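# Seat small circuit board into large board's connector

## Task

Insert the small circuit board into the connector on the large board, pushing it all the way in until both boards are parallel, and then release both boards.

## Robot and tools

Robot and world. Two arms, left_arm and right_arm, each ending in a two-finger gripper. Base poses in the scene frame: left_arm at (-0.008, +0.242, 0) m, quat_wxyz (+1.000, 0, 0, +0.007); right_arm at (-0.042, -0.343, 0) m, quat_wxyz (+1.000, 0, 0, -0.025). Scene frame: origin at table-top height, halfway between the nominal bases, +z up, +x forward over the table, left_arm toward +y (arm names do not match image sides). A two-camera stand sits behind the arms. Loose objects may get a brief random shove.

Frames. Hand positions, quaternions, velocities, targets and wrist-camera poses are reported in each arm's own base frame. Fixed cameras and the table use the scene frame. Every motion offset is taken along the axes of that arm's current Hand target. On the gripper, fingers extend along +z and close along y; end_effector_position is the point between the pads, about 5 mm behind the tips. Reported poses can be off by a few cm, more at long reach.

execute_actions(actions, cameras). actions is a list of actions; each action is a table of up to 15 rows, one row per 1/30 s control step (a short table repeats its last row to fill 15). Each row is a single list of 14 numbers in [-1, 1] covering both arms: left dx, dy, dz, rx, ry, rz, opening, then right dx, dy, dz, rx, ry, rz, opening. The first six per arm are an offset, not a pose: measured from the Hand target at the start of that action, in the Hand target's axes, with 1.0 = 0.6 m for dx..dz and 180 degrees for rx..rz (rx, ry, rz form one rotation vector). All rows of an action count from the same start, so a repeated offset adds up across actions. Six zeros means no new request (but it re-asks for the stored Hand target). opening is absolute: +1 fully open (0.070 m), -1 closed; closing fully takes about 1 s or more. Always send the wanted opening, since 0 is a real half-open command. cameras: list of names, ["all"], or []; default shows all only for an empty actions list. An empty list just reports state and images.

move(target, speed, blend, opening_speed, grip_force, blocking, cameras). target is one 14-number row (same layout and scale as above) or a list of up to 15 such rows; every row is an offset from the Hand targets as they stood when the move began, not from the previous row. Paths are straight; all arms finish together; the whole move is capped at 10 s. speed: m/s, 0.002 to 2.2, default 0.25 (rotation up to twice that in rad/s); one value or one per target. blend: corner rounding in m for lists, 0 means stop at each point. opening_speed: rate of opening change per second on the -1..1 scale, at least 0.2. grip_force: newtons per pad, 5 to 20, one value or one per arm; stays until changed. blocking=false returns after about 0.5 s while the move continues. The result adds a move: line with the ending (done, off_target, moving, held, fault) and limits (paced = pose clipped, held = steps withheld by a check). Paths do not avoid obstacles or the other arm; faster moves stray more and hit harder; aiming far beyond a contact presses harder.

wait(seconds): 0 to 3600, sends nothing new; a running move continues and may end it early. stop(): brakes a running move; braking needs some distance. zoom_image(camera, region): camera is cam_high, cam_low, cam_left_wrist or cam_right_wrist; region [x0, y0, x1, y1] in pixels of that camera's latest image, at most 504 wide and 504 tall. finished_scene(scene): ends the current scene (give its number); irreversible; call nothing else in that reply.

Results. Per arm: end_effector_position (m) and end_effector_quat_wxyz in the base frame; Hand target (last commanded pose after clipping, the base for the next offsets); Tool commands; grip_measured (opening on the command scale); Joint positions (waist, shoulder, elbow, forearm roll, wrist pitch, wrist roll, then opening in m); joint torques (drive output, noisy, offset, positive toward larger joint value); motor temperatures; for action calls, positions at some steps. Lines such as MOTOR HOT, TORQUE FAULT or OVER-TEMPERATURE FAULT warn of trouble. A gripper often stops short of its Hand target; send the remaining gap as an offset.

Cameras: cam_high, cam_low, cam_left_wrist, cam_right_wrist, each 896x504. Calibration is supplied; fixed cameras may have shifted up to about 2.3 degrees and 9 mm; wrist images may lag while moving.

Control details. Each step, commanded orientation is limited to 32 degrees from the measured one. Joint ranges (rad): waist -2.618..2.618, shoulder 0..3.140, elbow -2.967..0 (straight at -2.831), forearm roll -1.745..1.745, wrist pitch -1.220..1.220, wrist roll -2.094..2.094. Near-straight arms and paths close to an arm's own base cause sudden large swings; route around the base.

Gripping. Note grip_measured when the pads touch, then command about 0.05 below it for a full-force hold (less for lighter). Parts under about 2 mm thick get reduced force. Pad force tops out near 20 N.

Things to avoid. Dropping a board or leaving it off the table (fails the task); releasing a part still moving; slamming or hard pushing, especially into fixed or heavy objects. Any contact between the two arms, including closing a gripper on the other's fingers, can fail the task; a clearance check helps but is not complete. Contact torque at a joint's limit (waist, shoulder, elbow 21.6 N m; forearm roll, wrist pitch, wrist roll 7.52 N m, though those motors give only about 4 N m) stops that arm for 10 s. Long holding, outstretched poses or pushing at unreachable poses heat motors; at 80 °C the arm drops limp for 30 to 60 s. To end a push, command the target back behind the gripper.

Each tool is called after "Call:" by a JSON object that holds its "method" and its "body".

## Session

Call:
{"method": "execute_actions", "body": {"actions": []}}

Call:
{"method": "zoom_image", "body": {"camera": "cam_high", "region": [150, 200, 550, 380]}}

Scene clock: 0.00 s.
left_arm: end_effector_position=(+0.0163, -0.4405, +0.2834) grip_measured=+1.00 end_effector_quat_wxyz=(+0.164, +0.711, +0.563, -0.388) | right_arm: end_effector_position=(+0.6358, +0.0466, +0.2337) grip_measured=+1.00 end_effector_quat_wxyz=(+0.520, +0.383, +0.763, +0.021)
Joint positions: left_arm=[-1.247 1.638 -1.559 -0.712 1.032 0.755 0.07] | right_arm=[0.273 2.343 -2.316 -0.855 0.86 1.516 0.07]
Joint torques (N m): no reading
Motor temperatures (°C): left_arm=[31 33 32 35 33 34] | right_arm=[31 36 33 35 34 37]
Hand target: left_arm +0.0163, -0.4405, +0.2834; +0.164, +0.711, +0.563, -0.388 | right_arm +0.6358, +0.0466, +0.2337; +0.520, +0.383, +0.763, +0.021
Tool commands: left_gripper/opening=+1.0 right_gripper/opening=+1.0
camera_calibration:
cam_left_wrist: T_world_to_cam=[[-0.92594, 0.31293, 0.21147, 0.0903], [0.26186, 0.9354, -0.2376, 0.47487], [-0.27216, -0.16463, -0.94807, 0.31754]] pos_world=[0.04568, -0.42018, 0.39478]
cam_right_wrist: T_world_to_cam=[[-0.57695, -0.69666, -0.42637, 0.49554], [-0.59299, 0.71625, -0.36789, 0.43055], [0.56168, 0.04058, -0.82636, -0.04088]] pos_world=[0.56418, 0.03849, 0.33589]

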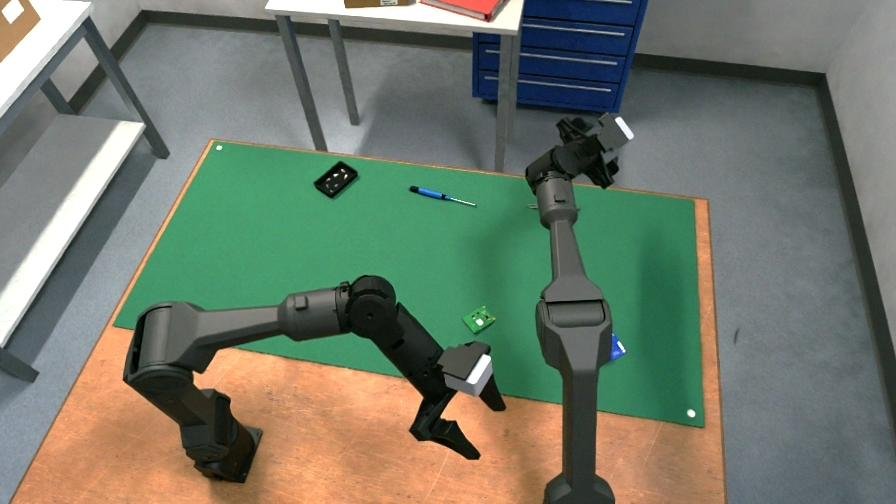

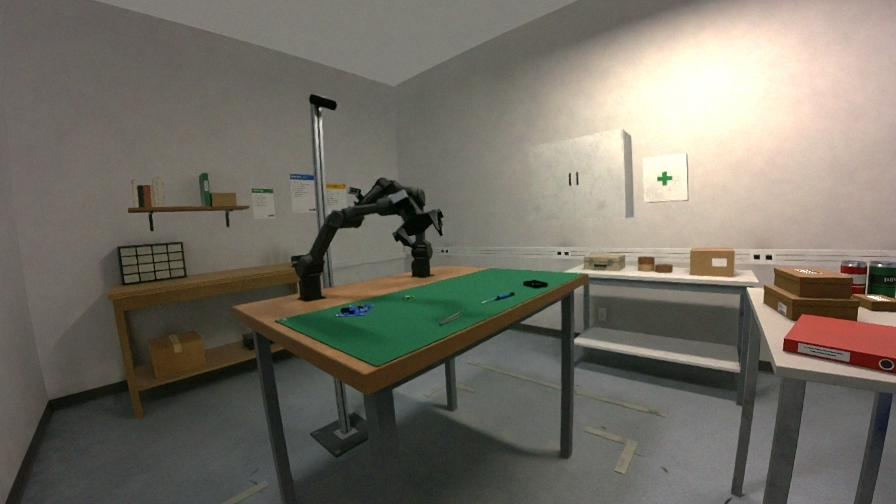

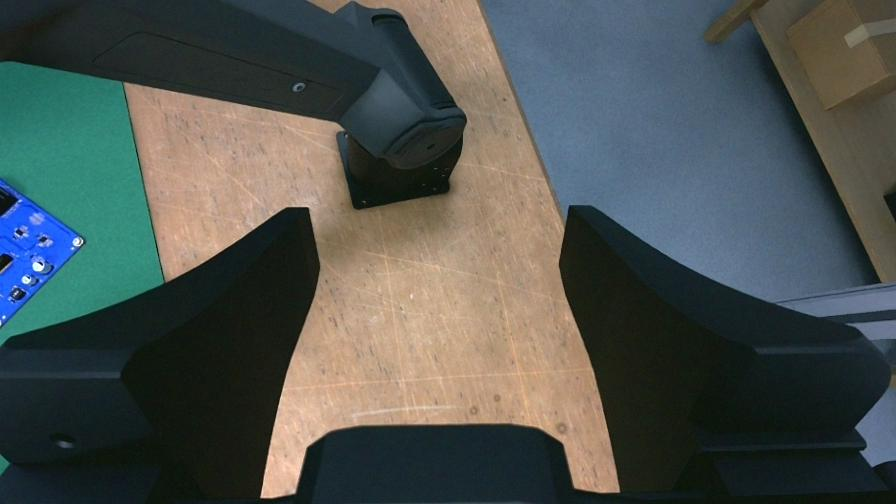

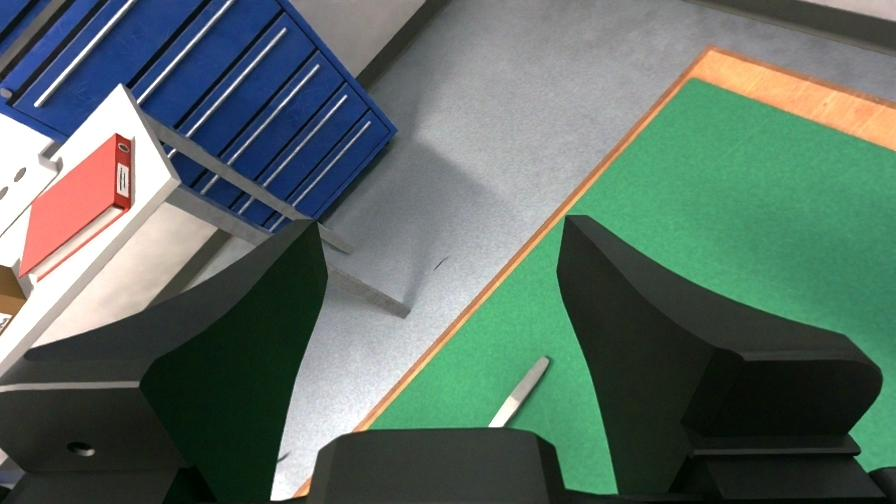

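Scaled by 1.260 from the camera's image (finer frame: 1280x720).

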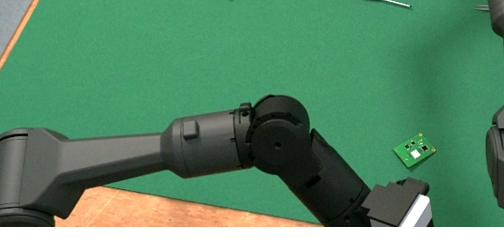

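Call:
{"method": "move", "body": {"target": [0.5143, 0.4380, -0.7255, -0.3478, -0.0961, -0.3046, 1, 0.3852, -0.1555, -0.3867, -0.1329, 0.2981, -0.3886, 1], "speed": 0.5, "cameras": ["cam_high", "cam_right_wrist"]}}

Scene clock: 5.43 s.
left_arm: end_effector_position=(+0.4401, -0.0224, +0.2830) grip_measured=+1.00 end_effector_quat_wxyz=(+0.383, +0.143, +0.896, -0.175) | right_arm: end_effector_position=(+0.3569, +0.2064, +0.1196) grip_measured=+1.00 end_effector_quat_wxyz=(+0.126, -0.257, +0.958, +0.034)
Joint positions: left_arm=[0.234 1.637 -1.558 -0.71 1.03 0.752 0.07] | right_arm=[0.524 1.827 -1.442 0.001 1.011 0 0.07]
Joint torques (N m): left_arm=[-1.71 -6.48 -3.55 -0.92 -0.36 0.17] | right_arm=[-0.56 -9.24 -5.91 -0.03 -0.47 0.04]
Hand target: left_arm +0.4398, -0.0229, +0.2832; +0.383, +0.144, +0.896, -0.175 | right_arm +0.3573, +0.2060, +0.1199; +0.127, -0.257, +0.958, +0.034
Off the commanded pose: left_arm 0.001 m, 0 deg | right_arm 0.001 m, 0 deg.
move: done
cam_right_wrist: T_world_to_cam=[[0.49345, -0.86964, 0.01512, -0.00186], [-0.8194, -0.45897, 0.34342, 0.34695], [-0.29172, -0.18185, -0.93906, 0.37898]] pos_world=[0.39576, 0.22654, 0.23676]

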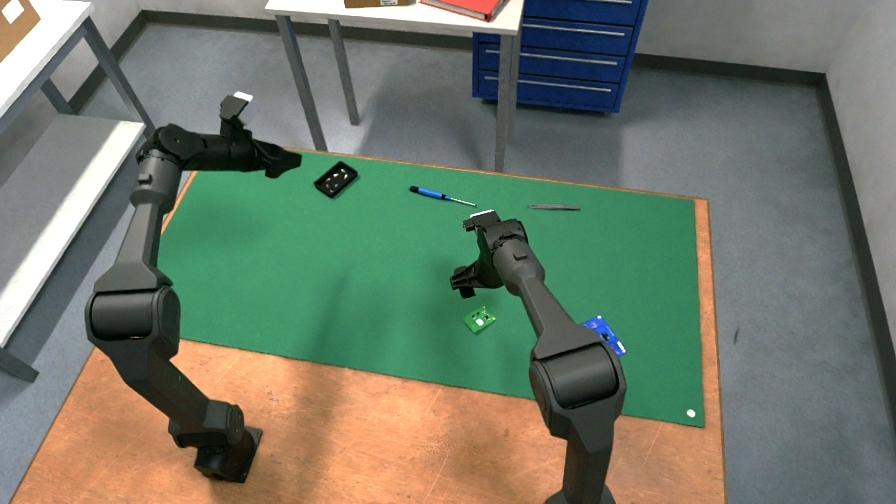

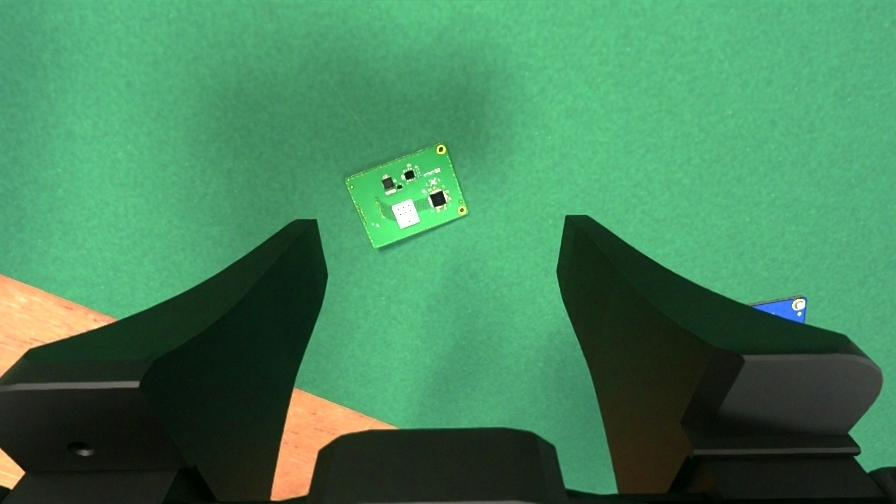

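Call:
{"method": "zoom_image", "body": {"camera": "cam_high", "region": [560, 290, 680, 380]}}

Call:
{"method": "zoom_image", "body": {"camera": "cam_right_wrist", "region": [330, 130, 490, 260]}}

Scaled by 4.200 from the camera's image (finer frame: 1280x720).

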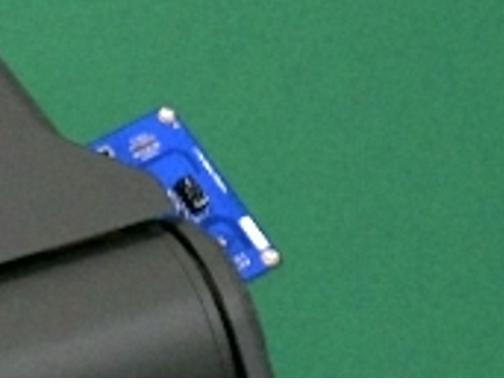

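Scaled by 3.150 from the camera's image (finer frame: 1280x720).

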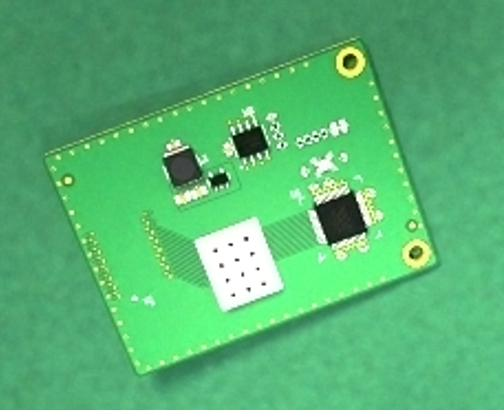

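Call:
{"method": "move", "body": {"target": [0, 0, 0, 0, 0, 0, 1, 0.0555, 0.0593, 0.1058, 0.0362, 0.0940, 0.3945, 1], "speed": 0.4, "cameras": ["cam_right_wrist"]}}

Call:
{"method": "zoom_image", "body": {"camera": "cam_right_wrist", "region": [300, 20, 620, 260]}}

Scene clock: 10.57 s.
left_arm: end_effector_position=(+0.4399, -0.0225, +0.2831) grip_measured=+1.00 end_effector_quat_wxyz=(+0.383, +0.143, +0.896, -0.175) | right_arm: end_effector_position=(+0.3259, +0.2292, +0.0499) grip_measured=+1.00 end_effector_quat_wxyz=(-0.036, +0.350, +0.936, +0.014)
Joint positions: left_arm=[0.234 1.636 -1.557 -0.71 1.03 0.753 0.07] | right_arm=[0.571 2.054 -1.539 0.082 1.165 1.254 0.07]
Joint torques (N m): left_arm=[-1.69 -6.32 -3.69 -0.92 -0.62 0.22] | right_arm=[-0.74 -10.26 -5.28 0 0.09 -0.09]
Hand target: left_arm +0.4398, -0.0229, +0.2832; +0.383, +0.144, +0.896, -0.175 | right_arm +0.3259, +0.2290, +0.0500; -0.036, +0.350, +0.936, +0.014
Off the commanded pose: left_arm 0.000 m, 0 deg | right_arm 0.000 m, 0 deg.
move: done
cam_right_wrist: T_world_to_cam=[[-0.65781, -0.75301, 0.01611, 0.38272], [-0.57398, 0.51504, 0.63661, 0.03809], [-0.48767, 0.40952, -0.77102, 0.22861]] pos_world=[0.38511, 0.17495, 0.14585]

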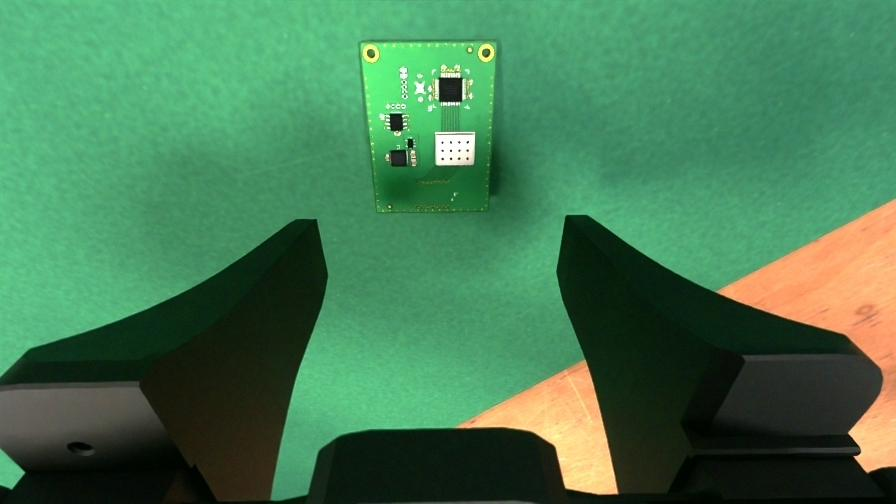

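Scaled by 1.575 from the camera's image (finer frame: 1280x720).

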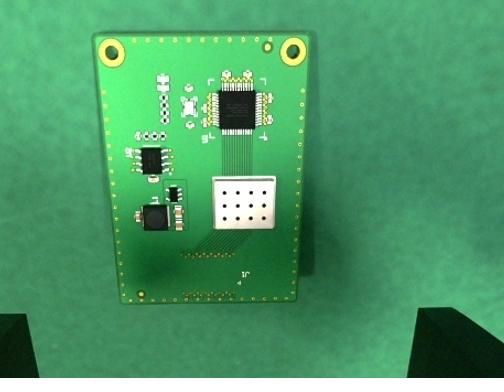

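Call:
{"method": "move", "body": {"target": [0, 0, 0, 0, 0, 0, 1, 0, 0.0052, 0.05, 0, 0.009, -0.0033, 1], "speed": 0.15, "cameras": ["cam_right_wrist"]}}

Call:
{"method": "zoom_image", "body": {"camera": "cam_right_wrist", "region": [300, 60, 600, 290]}}

Scene clock: 12.23 s.
left_arm: end_effector_position=(+0.4399, -0.0225, +0.2831) grip_measured=+1.00 end_effector_quat_wxyz=(+0.383, +0.143, +0.896, -0.175) | right_arm: end_effector_position=(+0.3257, +0.2329, +0.0191) grip_measured=+1.00 end_effector_quat_wxyz=(-0.050, +0.344, +0.937, +0.019)
Joint positions: left_arm=[0.234 1.636 -1.557 -0.71 1.03 0.753 0.07] | right_arm=[0.564 2.111 -1.504 0.116 1.085 1.213 0.07]
Joint torques (N m): left_arm=[-1.69 -6.31 -3.36 -0.95 -0.64 0.21] | right_arm=[-0.4 -11.38 -4.84 -0.02 0.11 0.06]
Hand target: left_arm +0.4398, -0.0229, +0.2832; +0.383, +0.144, +0.896, -0.175 | right_arm +0.3263, +0.2329, +0.0201; -0.049, +0.345, +0.937, +0.019
Off the commanded pose: left_arm 0.000 m, 0 deg | right_arm 0.001 m, 0 deg.
move: done
cam_right_wrist: T_world_to_cam=[[-0.6489, -0.76067, 0.01741, 0.38477], [-0.56481, 0.4969, 0.65885, 0.05653], [-0.50982, 0.4177, -0.75207, 0.20817]] pos_world=[0.38773, 0.17765, 0.11261]

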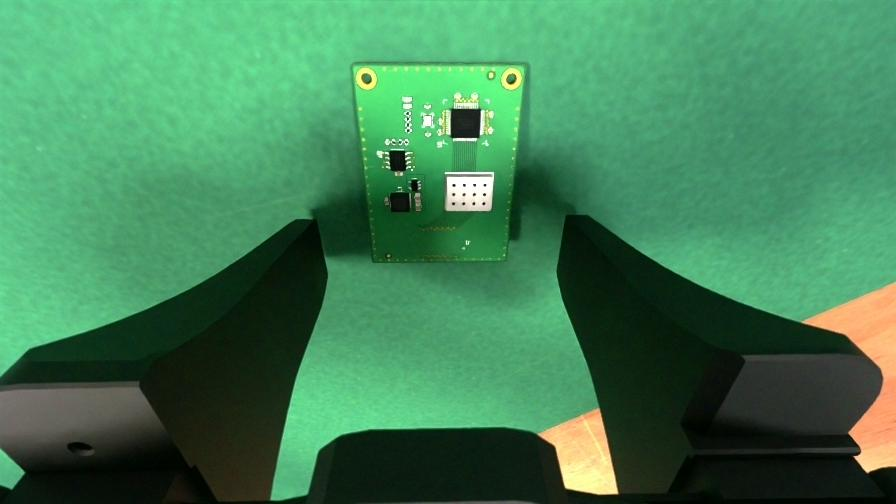

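Scaled by 1.680 from the camera's image (finer frame: 1280x720).

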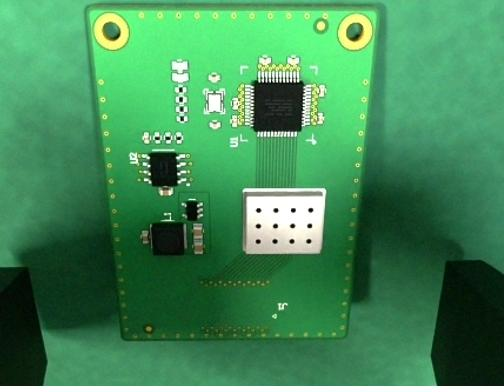

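Call:
{"method": "move", "body": {"target": [0, 0, 0, 0, 0, 0, 1, 0, 0.0004, 0.0217, 0, 0.006, 0, 1], "speed": 0.06, "cameras": ["cam_right_wrist"]}}

Call:
{"method": "zoom_image", "body": {"camera": "cam_right_wrist", "region": [300, 60, 600, 290]}}

Scene clock: 13.90 s.
left_arm: end_effector_position=(+0.4399, -0.0225, +0.2831) grip_measured=+1.00 end_effector_quat_wxyz=(+0.383, +0.143, +0.896, -0.175) | right_arm: end_effector_position=(+0.3259, +0.2342, +0.0119) grip_measured=+1.00 end_effector_quat_wxyz=(-0.056, +0.344, +0.937, +0.025)
Joint positions: left_arm=[0.234 1.636 -1.557 -0.71 1.03 0.753 0.07] | right_arm=[0.557 2.124 -1.493 0.137 1.061 1.192 0.07]
Joint torques (N m): left_arm=[-1.81 -6.33 -3.54 -0.88 -0.59 0.21] | right_arm=[0.86 7.97 1.45 0.21 -3.67 -0.03]
Hand target: left_arm +0.4398, -0.0229, +0.2832; +0.383, +0.144, +0.896, -0.175 | right_arm +0.3254, +0.2340, +0.0071; -0.058, +0.345, +0.937, +0.023
Off the commanded pose: left_arm 0.000 m, 0 deg | right_arm 0.005 m, 0 deg.
move: off_target (right_arm)
cam_right_wrist: T_world_to_cam=[[-0.64907, -0.76067, 0.00938, 0.38611], [-0.56, 0.48612, 0.67088, 0.06155], [-0.51488, 0.4302, -0.7415, 0.20094]] pos_world=[0.38854, 0.17734, 0.10408]

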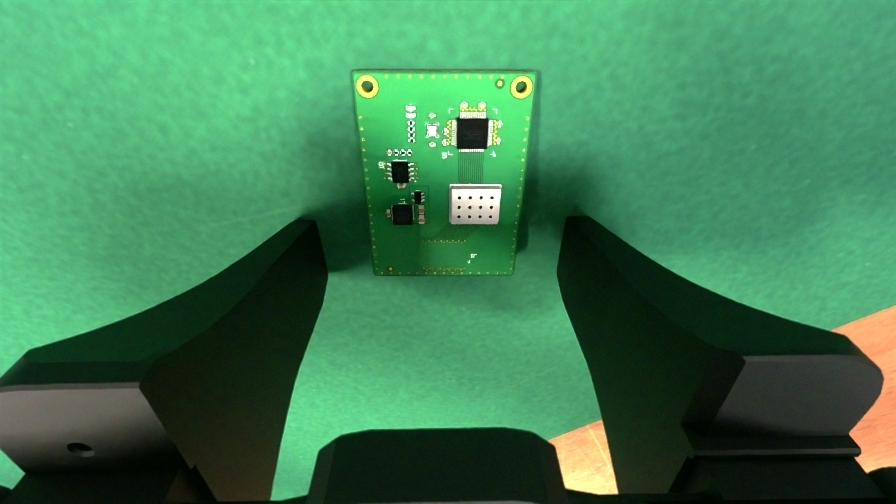

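Scaled by 1.680 from the camera's image (finer frame: 1280x720).

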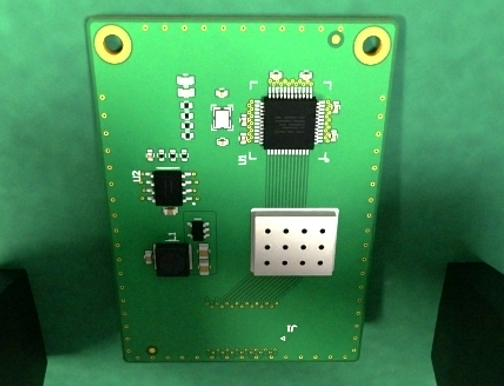

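Call:
{"method": "move", "body": {"target": [0, 0, 0, 0, 0, 0, 1, -0.0048, 0.0003, -0.0178, 0, 0.0133, 0, 1], "speed": 0.06, "cameras": ["cam_right_wrist"]}}

Call:
{"method": "zoom_image", "body": {"camera": "cam_right_wrist", "region": [300, 60, 600, 290]}}

Scene clock: 16.33 s.
left_arm: end_effector_position=(+0.4399, -0.0225, +0.2831) grip_measured=+1.00 end_effector_quat_wxyz=(+0.383, +0.143, +0.896, -0.175) | right_arm: end_effector_position=(+0.3291, +0.2307, +0.0170) grip_measured=+1.00 end_effector_quat_wxyz=(-0.078, +0.345, +0.935, +0.030)
Joint positions: left_arm=[0.234 1.636 -1.557 -0.71 1.03 0.753 0.07] | right_arm=[0.525 2.135 -1.529 0.175 1.113 1.149 0.07]
Joint torques (N m): left_arm=[-1.54 -6.49 -3.39 -0.88 -0.61 0.18] | right_arm=[0.44 -11.44 -5.35 0.24 0.13 -0.01]
Hand target: left_arm +0.4398, -0.0229, +0.2832; +0.383, +0.144, +0.896, -0.175 | right_arm +0.3287, +0.2314, +0.0173; -0.078, +0.344, +0.935, +0.030
Off the commanded pose: left_arm 0.000 m, 0 deg | right_arm 0.001 m, 0 deg.
move: done
cam_right_wrist: T_world_to_cam=[[-0.65015, -0.75964, 0.01583, 0.38556], [-0.53376, 0.47145, 0.70202, 0.05583], [-0.54074, 0.44797, -0.71198, 0.2117]] pos_world=[0.39495, 0.17173, 0.10543]

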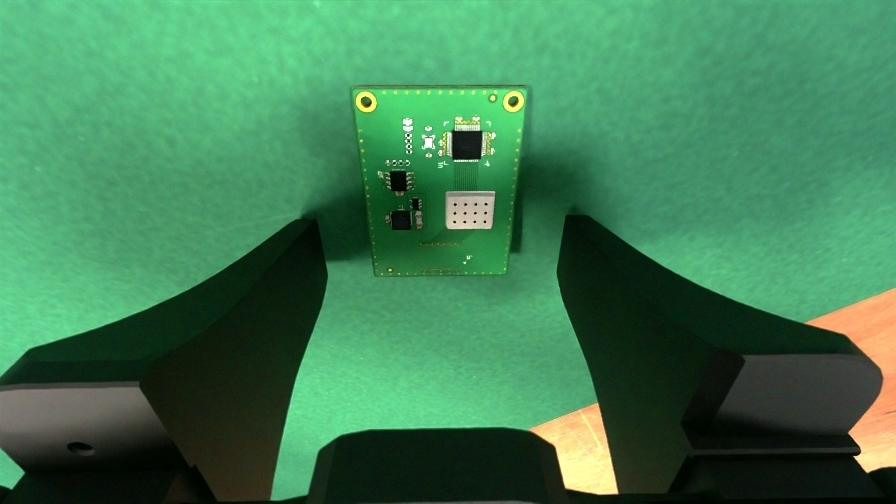

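Scaled by 1.680 from the camera's image (finer frame: 1280x720).

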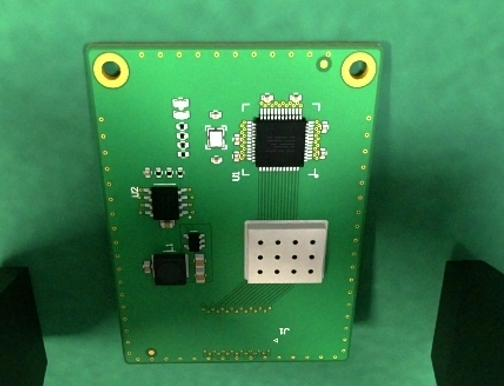

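Call:
{"method": "move", "body": {"target": [[0, 0, 0, 0, 0, 0, 1, 0, 0, -0.001, 0, 0, 0, 1],[0, 0, 0, 0, 0, 0, 1, 0, 0, -0.001, 0, 0, 0, 0.0]], "speed": 0.05, "opening_speed": 1.0}}

Call:
{"method": "move", "body": {"target": [0, 0, 0, 0, 0, 0, 1, 0, 0, -0.02, 0, 0, 0, 0.0], "speed": 0.08, "cameras": ["cam_right_wrist"]}}

Call:
{"method": "zoom_image", "body": {"camera": "cam_right_wrist", "region": [300, 60, 600, 290]}}

Scene clock: 18.40 s.
left_arm: end_effector_position=(+0.4399, -0.0225, +0.2831) grip_measured=+1.00 end_effector_quat_wxyz=(+0.383, +0.143, +0.896, -0.175) | right_arm: end_effector_position=(+0.3287, +0.2310, +0.0178) grip_measured=+0.13 end_effector_quat_wxyz=(-0.078, +0.344, +0.935, +0.029)
Joint positions: left_arm=[0.234 1.636 -1.557 -0.71 1.03 0.753 0.07] | right_arm=[0.526 2.134 -1.531 0.175 1.116 1.149 0.04]
Joint torques (N m): left_arm=[-1.7 -6.41 -3.52 -0.88 -0.61 0.2] | right_arm=[0.49 -10.37 -3.96 0.06 -0.12 0.05]
Hand target: left_arm +0.4398, -0.0229, +0.2832; +0.383, +0.144, +0.896, -0.175 | right_arm +0.3287, +0.2314, +0.0179; -0.078, +0.344, +0.935, +0.030
Off the commanded pose: left_arm 0.000 m, 0 deg | right_arm 0.000 m, 0 deg.
move: done

Scene clock: 18.90 s.
left_arm: end_effector_position=(+0.4399, -0.0225, +0.2831) grip_measured=+1.00 end_effector_quat_wxyz=(+0.383, +0.143, +0.896, -0.175) | right_arm: end_effector_position=(+0.3303, +0.2304, +0.0303) grip_measured=+0.13 end_effector_quat_wxyz=(-0.077, +0.344, +0.935, +0.030)
Joint positions: left_arm=[0.234 1.636 -1.557 -0.71 1.03 0.753 0.07] | right_arm=[0.523 2.118 -1.556 0.172 1.155 1.153 0.04]
Joint torques (N m): left_arm=[-1.46 -6.35 -3.51 -0.91 -0.59 0.18] | right_arm=[-0.64 -9.71 -4.31 0.08 -0.12 0.03]
Hand target: left_arm +0.4398, -0.0229, +0.2832; +0.383, +0.144, +0.896, -0.175 | right_arm +0.3302, +0.2300, +0.0298; -0.078, +0.344, +0.935, +0.030
Off the commanded pose: left_arm 0.000 m, 0 deg | right_arm 0.001 m, 0 deg.
move: done
cam_right_wrist: T_world_to_cam=[[-0.64828, -0.76127, 0.01439, 0.38568], [-0.53542, 0.46923, 0.70225, 0.04834], [-0.54135, 0.44755, -0.71179, 0.2223]] pos_world=[0.39625, 0.17143, 0.11873]

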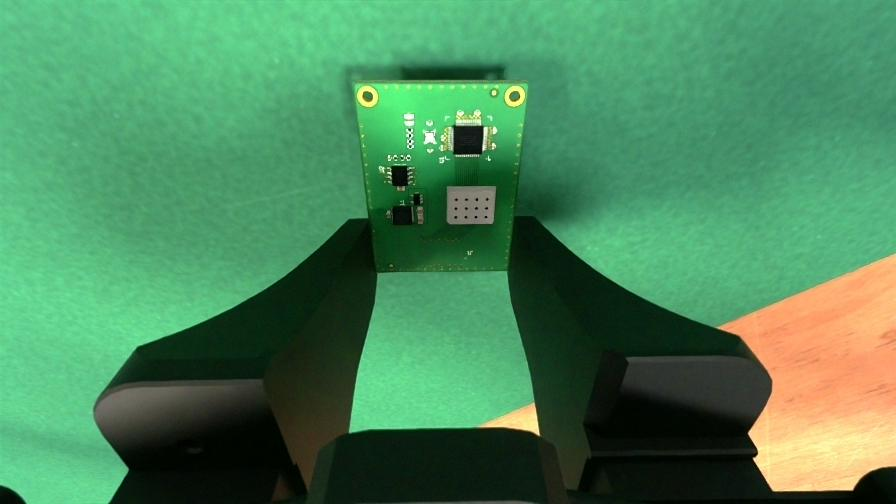

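Scaled by 1.680 from the camera's image (finer frame: 1280x720).

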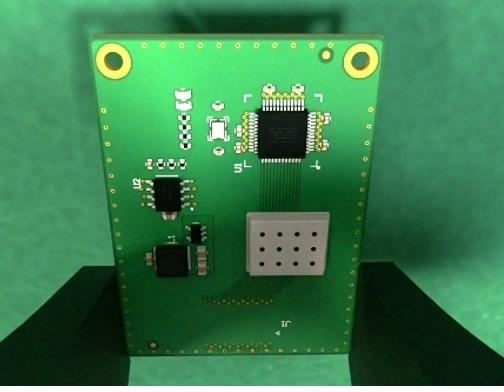

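Call:
{"method": "move", "body": {"target": [0, 0, 0, 0, 0, 0, 1, -0.1540, -0.2595, -0.1113, -0.0020, -0.0528, 0.0367, 0.0], "speed": 0.3, "cameras": ["cam_right_wrist"]}}

Call:
{"method": "zoom_image", "body": {"camera": "cam_right_wrist", "region": [250, 0, 690, 300]}}

Scene clock: 22.03 s.
left_arm: end_effector_position=(+0.4399, -0.0225, +0.2831) grip_measured=+1.00 end_effector_quat_wxyz=(+0.383, +0.143, +0.896, -0.175) | right_arm: end_effector_position=(+0.3071, +0.0449, +0.0803) grip_measured=+0.13 end_effector_quat_wxyz=(+0.000, +0.399, +0.917, +0.000)
Joint positions: left_arm=[0.234 1.636 -1.557 -0.71 1.03 0.753 0.07] | right_arm=[0.145 1.71 -1.148 0 1.096 0.966 0.04]
Joint torques (N m): left_arm=[-1.62 -6.35 -3.24 -0.89 -0.56 0.16] | right_arm=[0.35 -6.63 -5.06 0.09 -0.03 0.01]
Hand target: left_arm +0.4398, -0.0229, +0.2832; +0.383, +0.144, +0.896, -0.175 | right_arm +0.3070, +0.0452, +0.0800; -0.001, +0.399, +0.917, +0.000
Off the commanded pose: left_arm 0.000 m, 0 deg | right_arm 0.000 m, 0 deg.
move: done
cam_right_wrist: T_world_to_cam=[[-0.73389, -0.67904, 0.01757, 0.251], [-0.54846, 0.60762, 0.57445, 0.09598], [-0.40075, 0.41195, -0.81835, 0.29534]] pos_world=[0.35521, -0.00954, 0.18215]

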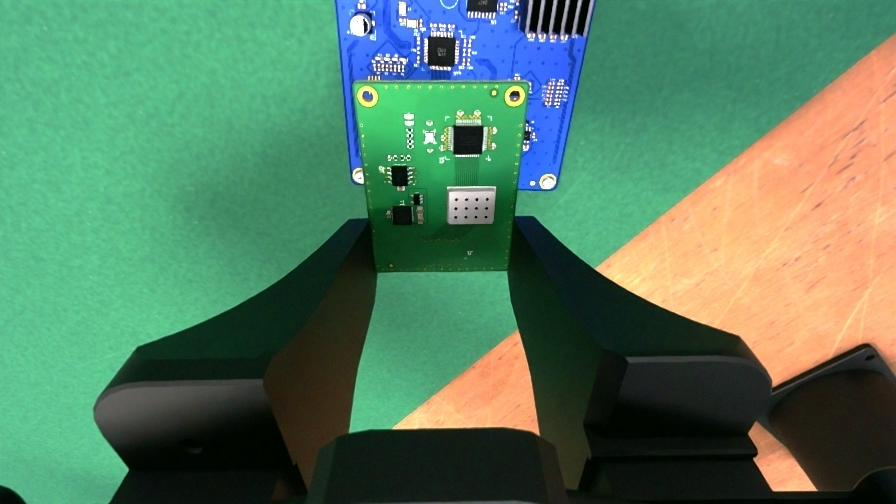

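Scaled by 1.145 from the camera's image (finer frame: 1280x720).

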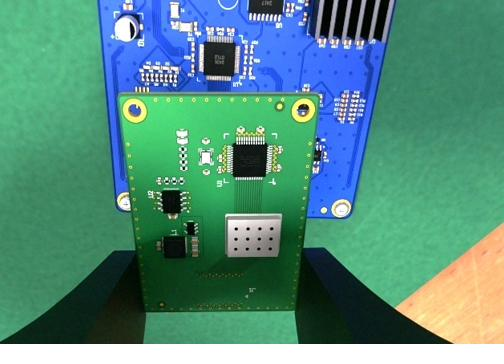

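Call:
{"method": "move", "body": {"target": [0, 0, 0, 0, 0, 0, 1, 0.055, 0.0, 0.01, 0, 0, 0.0089, 0.0], "speed": 0.2, "cameras": ["cam_right_wrist"]}}

Call:
{"method": "zoom_image", "body": {"camera": "cam_right_wrist", "region": [330, 0, 570, 170]}}

Scene clock: 23.13 s.
left_arm: end_effector_position=(+0.4399, -0.0225, +0.2831) grip_measured=+1.00 end_effector_quat_wxyz=(+0.383, +0.143, +0.896, -0.175) | right_arm: end_effector_position=(+0.2840, +0.0697, +0.0737) grip_measured=+0.13 end_effector_quat_wxyz=(-0.001, +0.412, +0.911, -0.001)
Joint positions: left_arm=[0.234 1.636 -1.557 -0.71 1.03 0.753 0.07] | right_arm=[0.24 1.663 -1.058 0.001 1.056 1.088 0.04]
Joint torques (N m): left_arm=[-1.5 -6.44 -3.57 -0.89 -0.59 0.16] | right_arm=[-0.67 -7.17 -4.92 -0.09 -0.14 -0.11]
Hand target: left_arm +0.4398, -0.0229, +0.2832; +0.383, +0.144, +0.896, -0.175 | right_arm +0.2845, +0.0693, +0.0740; -0.001, +0.412, +0.911, +0.000
Off the commanded pose: left_arm 0.000 m, 0 deg | right_arm 0.001 m, 0 deg.
move: done
cam_right_wrist: T_world_to_cam=[[-0.75243, -0.65839, 0.01958, 0.25463], [-0.52973, 0.62253, 0.57605, 0.06546], [-0.39145, 0.42307, -0.81718, 0.26695]] pos_world=[0.33076, 0.01396, 0.17545]

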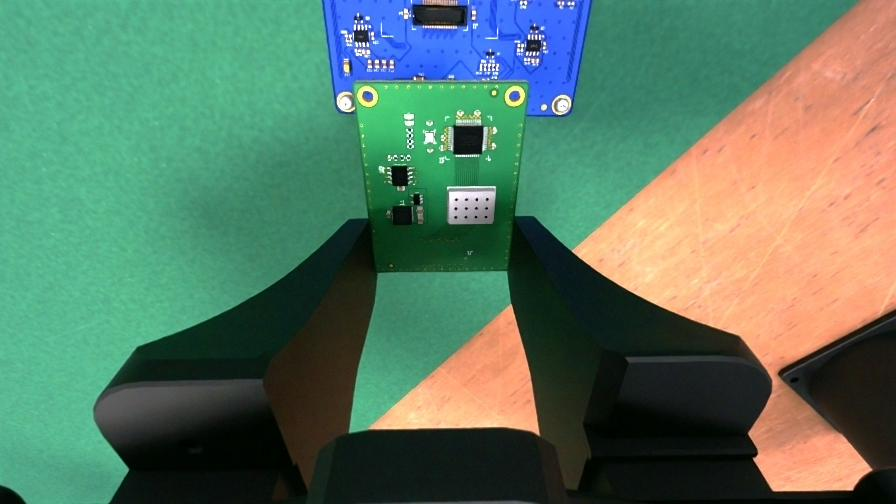

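Scaled by 2.100 from the camera's image (finer frame: 1280x720).

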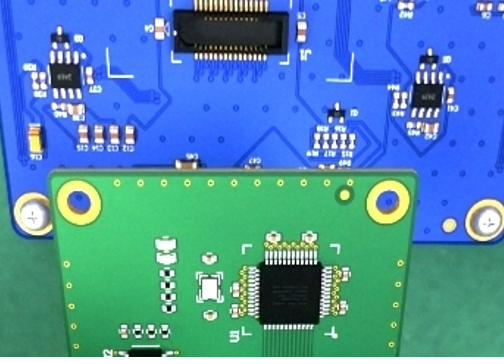

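Call:
{"method": "move", "body": {"target": [0, 0, 0, 0, 0, 0, 1, -0.0133, 0.0, 0.0, 0, 0, 0.0039, 0.0], "speed": 0.1, "cameras": ["cam_right_wrist"]}}

Call:
{"method": "zoom_image", "body": {"camera": "cam_right_wrist", "region": [360, 0, 520, 100]}}

Scene clock: 24.03 s.
left_arm: end_effector_position=(+0.4399, -0.0225, +0.2831) grip_measured=+1.00 end_effector_quat_wxyz=(+0.383, +0.143, +0.896, -0.175) | right_arm: end_effector_position=(+0.2904, +0.0628, +0.0743) grip_measured=+0.13 end_effector_quat_wxyz=(+0.000, +0.418, +0.909, +0.000)
Joint positions: left_arm=[0.234 1.636 -1.557 -0.71 1.03 0.753 0.07] | right_arm=[0.213 1.675 -1.076 0 1.059 1.075 0.04]
Joint torques (N m): left_arm=[-1.61 -6.37 -3.64 -0.89 -0.58 0.2] | right_arm=[0.21 -6.52 -4.25 0.11 0.07 0.09]
Hand target: left_arm +0.4398, -0.0229, +0.2832; +0.383, +0.144, +0.896, -0.175 | right_arm +0.2898, +0.0633, +0.0740; -0.001, +0.417, +0.909, +0.000
Off the commanded pose: left_arm 0.000 m, 0 deg | right_arm 0.001 m, 0 deg.
move: done
cam_right_wrist: T_world_to_cam=[[-0.7614, -0.64804, 0.01749, 0.25704], [-0.52287, 0.62984, 0.57438, 0.07051], [-0.38324, 0.42819, -0.8184, 0.27022]] pos_world=[0.33614, 0.00645, 0.17615]

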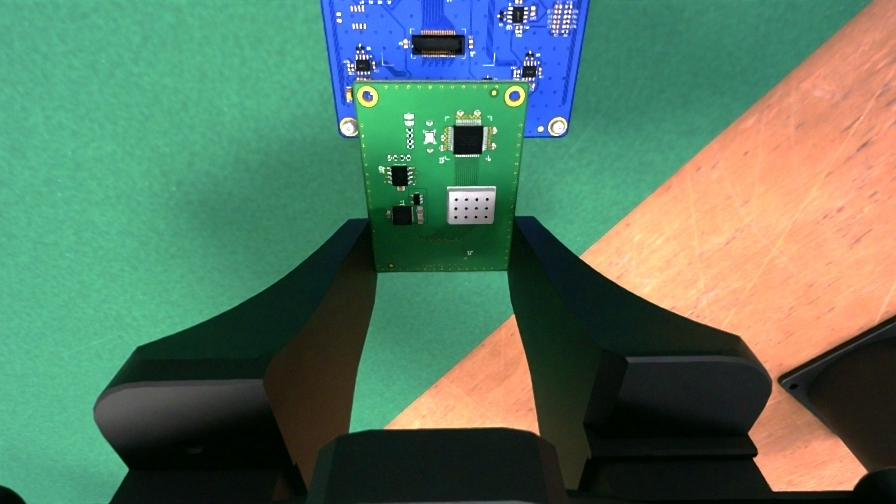

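Scaled by 3.150 from the camera's image (finer frame: 1280x720).

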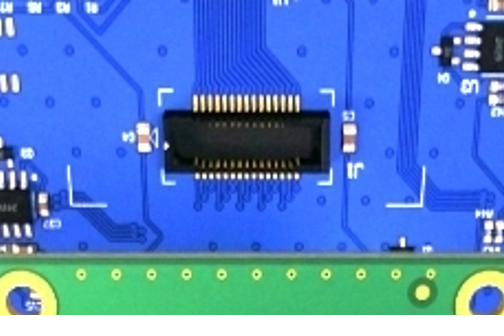

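Call:
{"method": "move", "body": {"target": [0, 0, 0, 0, 0, 0, 1, -0.0774, 0.0026, 0.0667, 0, 0, 0, 0.0], "speed": 0.12, "cameras": ["cam_right_wrist"]}}

Call:
{"method": "zoom_image", "body": {"camera": "cam_right_wrist", "region": [320, 0, 570, 150]}}

Scene clock: 25.57 s.
left_arm: end_effector_position=(+0.4399, -0.0225, +0.2831) grip_measured=+1.00 end_effector_quat_wxyz=(+0.383, +0.143, +0.896, -0.175) | right_arm: end_effector_position=(+0.3212, +0.0286, +0.0335) grip_measured=+0.13 end_effector_quat_wxyz=(-0.001, +0.418, +0.909, -0.001)
Joint positions: left_arm=[0.234 1.636 -1.557 -0.71 1.03 0.753 0.07] | right_arm=[0.089 1.825 -1.101 0 0.937 0.951 0.04]
Joint torques (N m): left_arm=[-1.56 -6.22 -3.71 -0.89 -0.57 0.16] | right_arm=[0.75 -9.23 -4.68 0.03 0.08 -0.03]
Hand target: left_arm +0.4398, -0.0229, +0.2832; +0.383, +0.144, +0.896, -0.175 | right_arm +0.3212, +0.0291, +0.0339; -0.001, +0.417, +0.909, +0.000
Off the commanded pose: left_arm 0.000 m, 0 deg | right_arm 0.001 m, 0 deg.
move: done
cam_right_wrist: T_world_to_cam=[[-0.76104, -0.64842, 0.01933, 0.25888], [-0.52186, 0.62966, 0.57549, 0.13128], [-0.38533, 0.42788, -0.81758, 0.26396]] pos_world=[0.36724, -0.02775, 0.13525]

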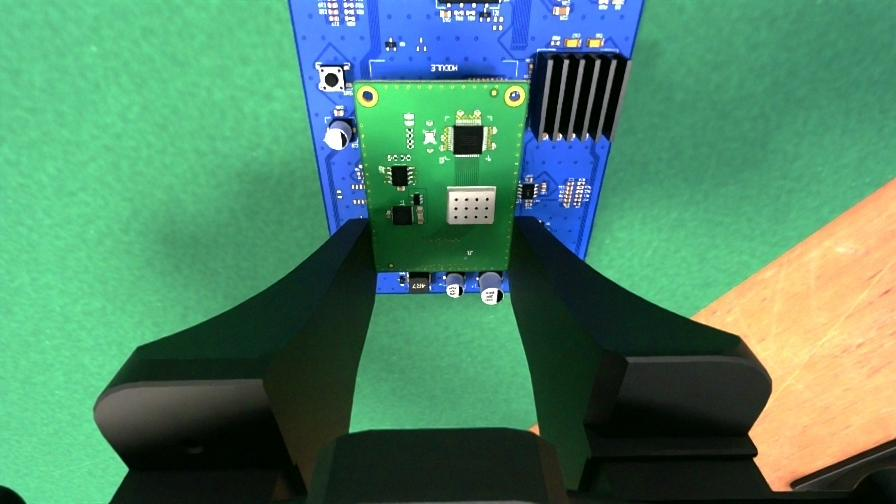

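Scaled by 2.016 from the camera's image (finer frame: 1280x720).

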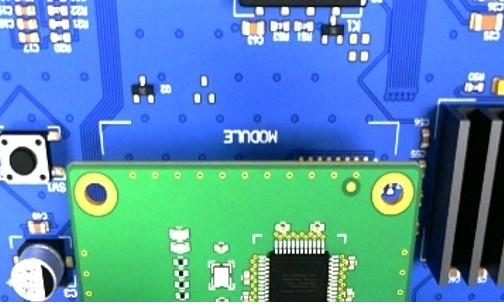

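Call:
{"method": "zoom_image", "body": {"camera": "cam_right_wrist", "region": [345, 50, 535, 110]}}

Scaled by 2.653 from the camera's image (finer frame: 1280x720).

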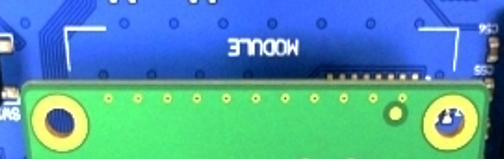

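Call:
{"method": "move", "body": {"target": [0, 0, 0, 0, 0, 0, 1, 0.0, 0.0, 0.0125, 0, 0, 0.0028, 0.0], "speed": 0.05, "cameras": ["cam_right_wrist"]}}

Call:
{"method": "zoom_image", "body": {"camera": "cam_right_wrist", "region": [345, 50, 535, 110]}}

Scene clock: 27.03 s.
left_arm: end_effector_position=(+0.4399, -0.0225, +0.2831) grip_measured=+1.00 end_effector_quat_wxyz=(+0.383, +0.143, +0.896, -0.175) | right_arm: end_effector_position=(+0.3213, +0.0289, +0.0265) grip_measured=+0.13 end_effector_quat_wxyz=(+0.000, +0.422, +0.907, +0.000)
Joint positions: left_arm=[0.234 1.636 -1.557 -0.71 1.03 0.753 0.07] | right_arm=[0.09 1.837 -1.087 0 0.909 0.961 0.04]
Joint torques (N m): left_arm=[-1.61 -6.54 -3.44 -0.87 -0.55 0.18] | right_arm=[0.58 -7.57 -4.69 0.09 0.06 -0.06]
Hand target: left_arm +0.4398, -0.0229, +0.2832; +0.383, +0.144, +0.896, -0.175 | right_arm +0.3212, +0.0291, +0.0264; -0.001, +0.421, +0.907, +0.000
Off the commanded pose: left_arm 0.000 m, 0 deg | right_arm 0.000 m, 0 deg.
move: done
cam_right_wrist: T_world_to_cam=[[-0.76682, -0.64161, 0.01808, 0.26095], [-0.51711, 0.63423, 0.57475, 0.13353], [-0.38023, 0.43138, -0.81813, 0.25634]] pos_world=[0.36662, -0.02785, 0.12825]

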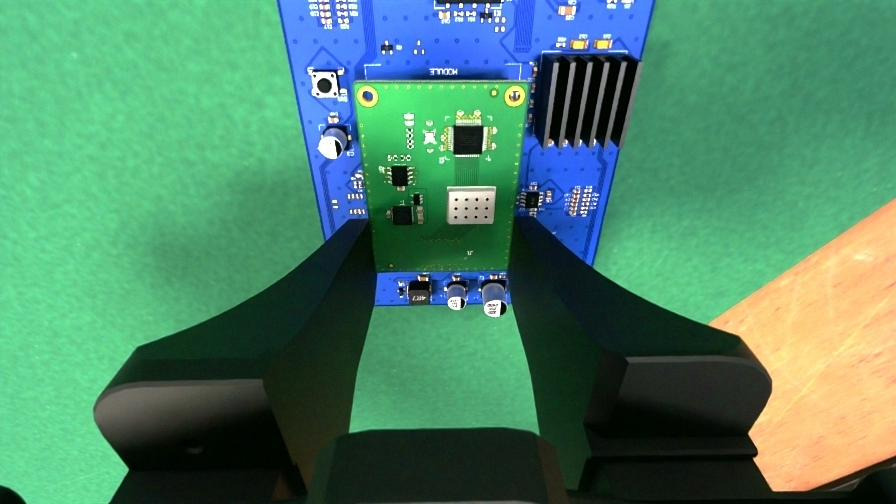

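Scaled by 2.653 from the camera's image (finer frame: 1280x720).

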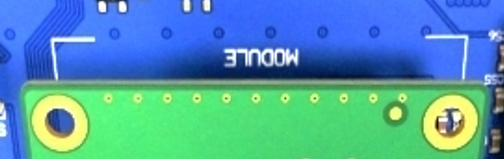

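Call:
{"method": "move", "body": {"target": [0, 0, 0, 0, 0, 0, 1, 0.0, -0.0004, 0.0042, 0, 0, 0, 0.0], "speed": 0.03}}

Call:
{"method": "move", "body": {"target": [0, 0, 0, 0, 0, 0, 1, 0.0, 0, 0.0042, 0, 0, 0, 0.0], "speed": 0.03}}

Scene clock: 27.83 s.
left_arm: end_effector_position=(+0.4399, -0.0225, +0.2831) grip_measured=+1.00 end_effector_quat_wxyz=(+0.383, +0.143, +0.896, -0.175) | right_arm: end_effector_position=(+0.3213, +0.0289, +0.0241) grip_measured=+0.13 end_effector_quat_wxyz=(+0.000, +0.422, +0.907, +0.000)
Joint positions: left_arm=[0.234 1.636 -1.557 -0.71 1.03 0.753 0.07] | right_arm=[0.09 1.842 -1.083 0 0.9 0.961 0.04]
Joint torques (N m): left_arm=[-1.9 -6.13 -3.54 -0.88 -0.54 0.17] | right_arm=[0 -7.89 -3.52 0.07 -0.13 -0.09]
Hand target: left_arm +0.4398, -0.0229, +0.2832; +0.383, +0.144, +0.896, -0.175 | right_arm +0.3210, +0.0289, +0.0239; -0.001, +0.421, +0.907, +0.000
Off the commanded pose: left_arm 0.000 m, 0 deg | right_arm 0.000 m, 0 deg.
move: done

Scene clock: 28.40 s.
left_arm: end_effector_position=(+0.4399, -0.0225, +0.2831) grip_measured=+1.00 end_effector_quat_wxyz=(+0.383, +0.143, +0.896, -0.175) | right_arm: end_effector_position=(+0.3220, +0.0290, +0.0226) grip_measured=+0.13 end_effector_quat_wxyz=(+0.001, +0.422, +0.907, +0.001)
Joint positions: left_arm=[0.234 1.636 -1.557 -0.71 1.03 0.753 0.07] | right_arm=[0.09 1.845 -1.08 0 0.89 0.961 0.04]
Joint torques (N m): left_arm=[-1.77 -6.46 -3.74 -0.88 -0.59 0.17] | right_arm=[-0.32 -0.63 -0.44 0.08 -0.58 -0.06]
Hand target: left_arm +0.4398, -0.0229, +0.2832; +0.383, +0.144, +0.896, -0.175 | right_arm +0.3210, +0.0289, +0.0214; -0.001, +0.421, +0.907, +0.000
Off the commanded pose: left_arm 0.000 m, 0 deg | right_arm 0.002 m, 0 deg.
move: done

Call:
{"method": "move", "body": {"target": [0, 0, 0, 0, 0, 0, 1, 0.0009, -0.0011, 0.0, 0, 0, 0, 0.0], "speed": 0.02, "cameras": ["cam_right_wrist"]}}

Call:
{"method": "zoom_image", "body": {"camera": "cam_right_wrist", "region": [345, 50, 535, 110]}}

Scene clock: 29.17 s.
left_arm: end_effector_position=(+0.4399, -0.0225, +0.2831) grip_measured=+1.00 end_effector_quat_wxyz=(+0.383, +0.143, +0.896, -0.175) | right_arm: end_effector_position=(+0.3207, +0.0288, +0.0213) grip_measured=+0.13 end_effector_quat_wxyz=(+0.000, +0.422, +0.907, +0.000)
Joint positions: left_arm=[0.234 1.636 -1.557 -0.71 1.03 0.753 0.07] | right_arm=[0.09 1.845 -1.075 0 0.888 0.961 0.04]
Joint torques (N m): left_arm=[-1.54 -6.37 -3.48 -0.87 -0.56 0.13] | right_arm=[-0.08 -2.75 1.67 0.08 0.83 0.06]
Hand target: left_arm +0.4398, -0.0229, +0.2832; +0.383, +0.144, +0.896, -0.175 | right_arm +0.3201, +0.0289, +0.0214; -0.001, +0.421, +0.907, +0.000
Off the commanded pose: left_arm 0.000 m, 0 deg | right_arm 0.001 m, 0 deg.
move: done
cam_right_wrist: T_world_to_cam=[[-0.76687, -0.64156, 0.01758, 0.26066], [-0.51741, 0.63422, 0.5745, 0.13629], [-0.37973, 0.43147, -0.81831, 0.25178]] pos_world=[0.36602, -0.02785, 0.12315]

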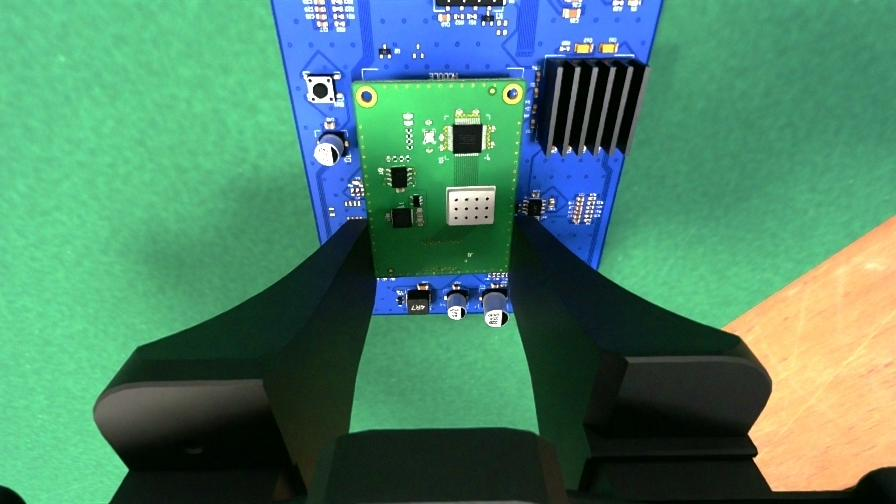

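Scaled by 2.653 from the camera's image (finer frame: 1280x720).

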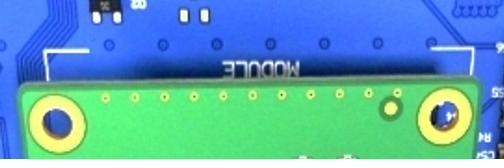

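Call:
{"method": "zoom_image", "body": {"camera": "cam_right_wrist", "region": [345, 220, 535, 320]}}

Scaled by 2.653 from the camera's image (finer frame: 1280x720).

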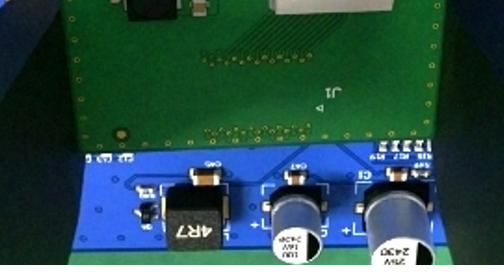

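Call:
{"method": "move", "body": {"target": [[0, 0, 0, 0, 0, 0, 1, 0, 0, -0.0055, 0, 0, 0, 0.0],[0, 0, 0, 0, 0, 0, 1, 0, -0.0012, -0.0055, 0.0117, -0.0133, 0, 0.0]], "speed": 0.04, "cameras": ["cam_right_wrist"]}}

Call:
{"method": "zoom_image", "body": {"camera": "cam_right_wrist", "region": [345, 50, 535, 110]}}

Call:
{"method": "zoom_image", "body": {"camera": "cam_right_wrist", "region": [345, 220, 535, 320]}}

Scene clock: 31.63 s.
left_arm: end_effector_position=(+0.4399, -0.0225, +0.2831) grip_measured=+1.00 end_effector_quat_wxyz=(+0.383, +0.143, +0.896, -0.175) | right_arm: end_effector_position=(+0.3196, +0.0284, +0.0248) grip_measured=+0.13 end_effector_quat_wxyz=(+0.011, +0.421, +0.907, -0.026)
Joint positions: left_arm=[0.234 1.636 -1.557 -0.71 1.03 0.753 0.07] | right_arm=[0.127 1.841 -1.084 -0.07 0.911 1.041 0.04]
Joint torques (N m): left_arm=[-1.48 -6.43 -3.57 -0.87 -0.56 0.18] | right_arm=[0.19 -7.17 -4.77 0.07 0.04 -0.1]
Hand target: left_arm +0.4398, -0.0229, +0.2832; +0.383, +0.144, +0.896, -0.175 | right_arm +0.3196, +0.0285, +0.0247; +0.011, +0.421, +0.907, -0.026
Off the commanded pose: left_arm 0.000 m, 0 deg | right_arm 0.000 m, 0 deg.
move: done
cam_right_wrist: T_world_to_cam=[[-0.76659, -0.63978, 0.05503, 0.25837], [-0.51651, 0.66526, 0.53912, 0.13367], [-0.38152, 0.38486, -0.84043, 0.25693]] pos_world=[0.36513, -0.02251, 0.12964]

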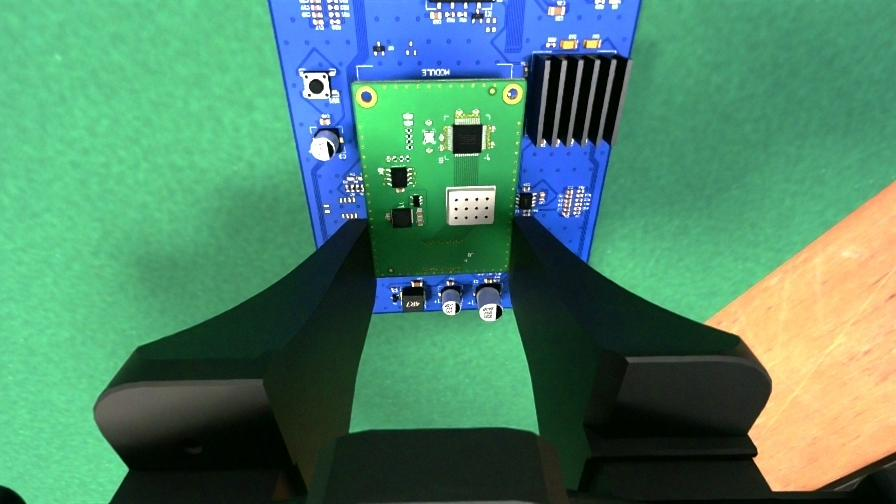

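Scaled by 2.653 from the camera's image (finer frame: 1280x720).

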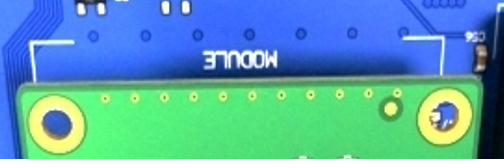

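Scaled by 2.653 from the camera's image (finer frame: 1280x720).

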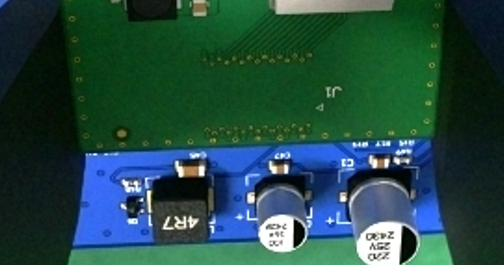

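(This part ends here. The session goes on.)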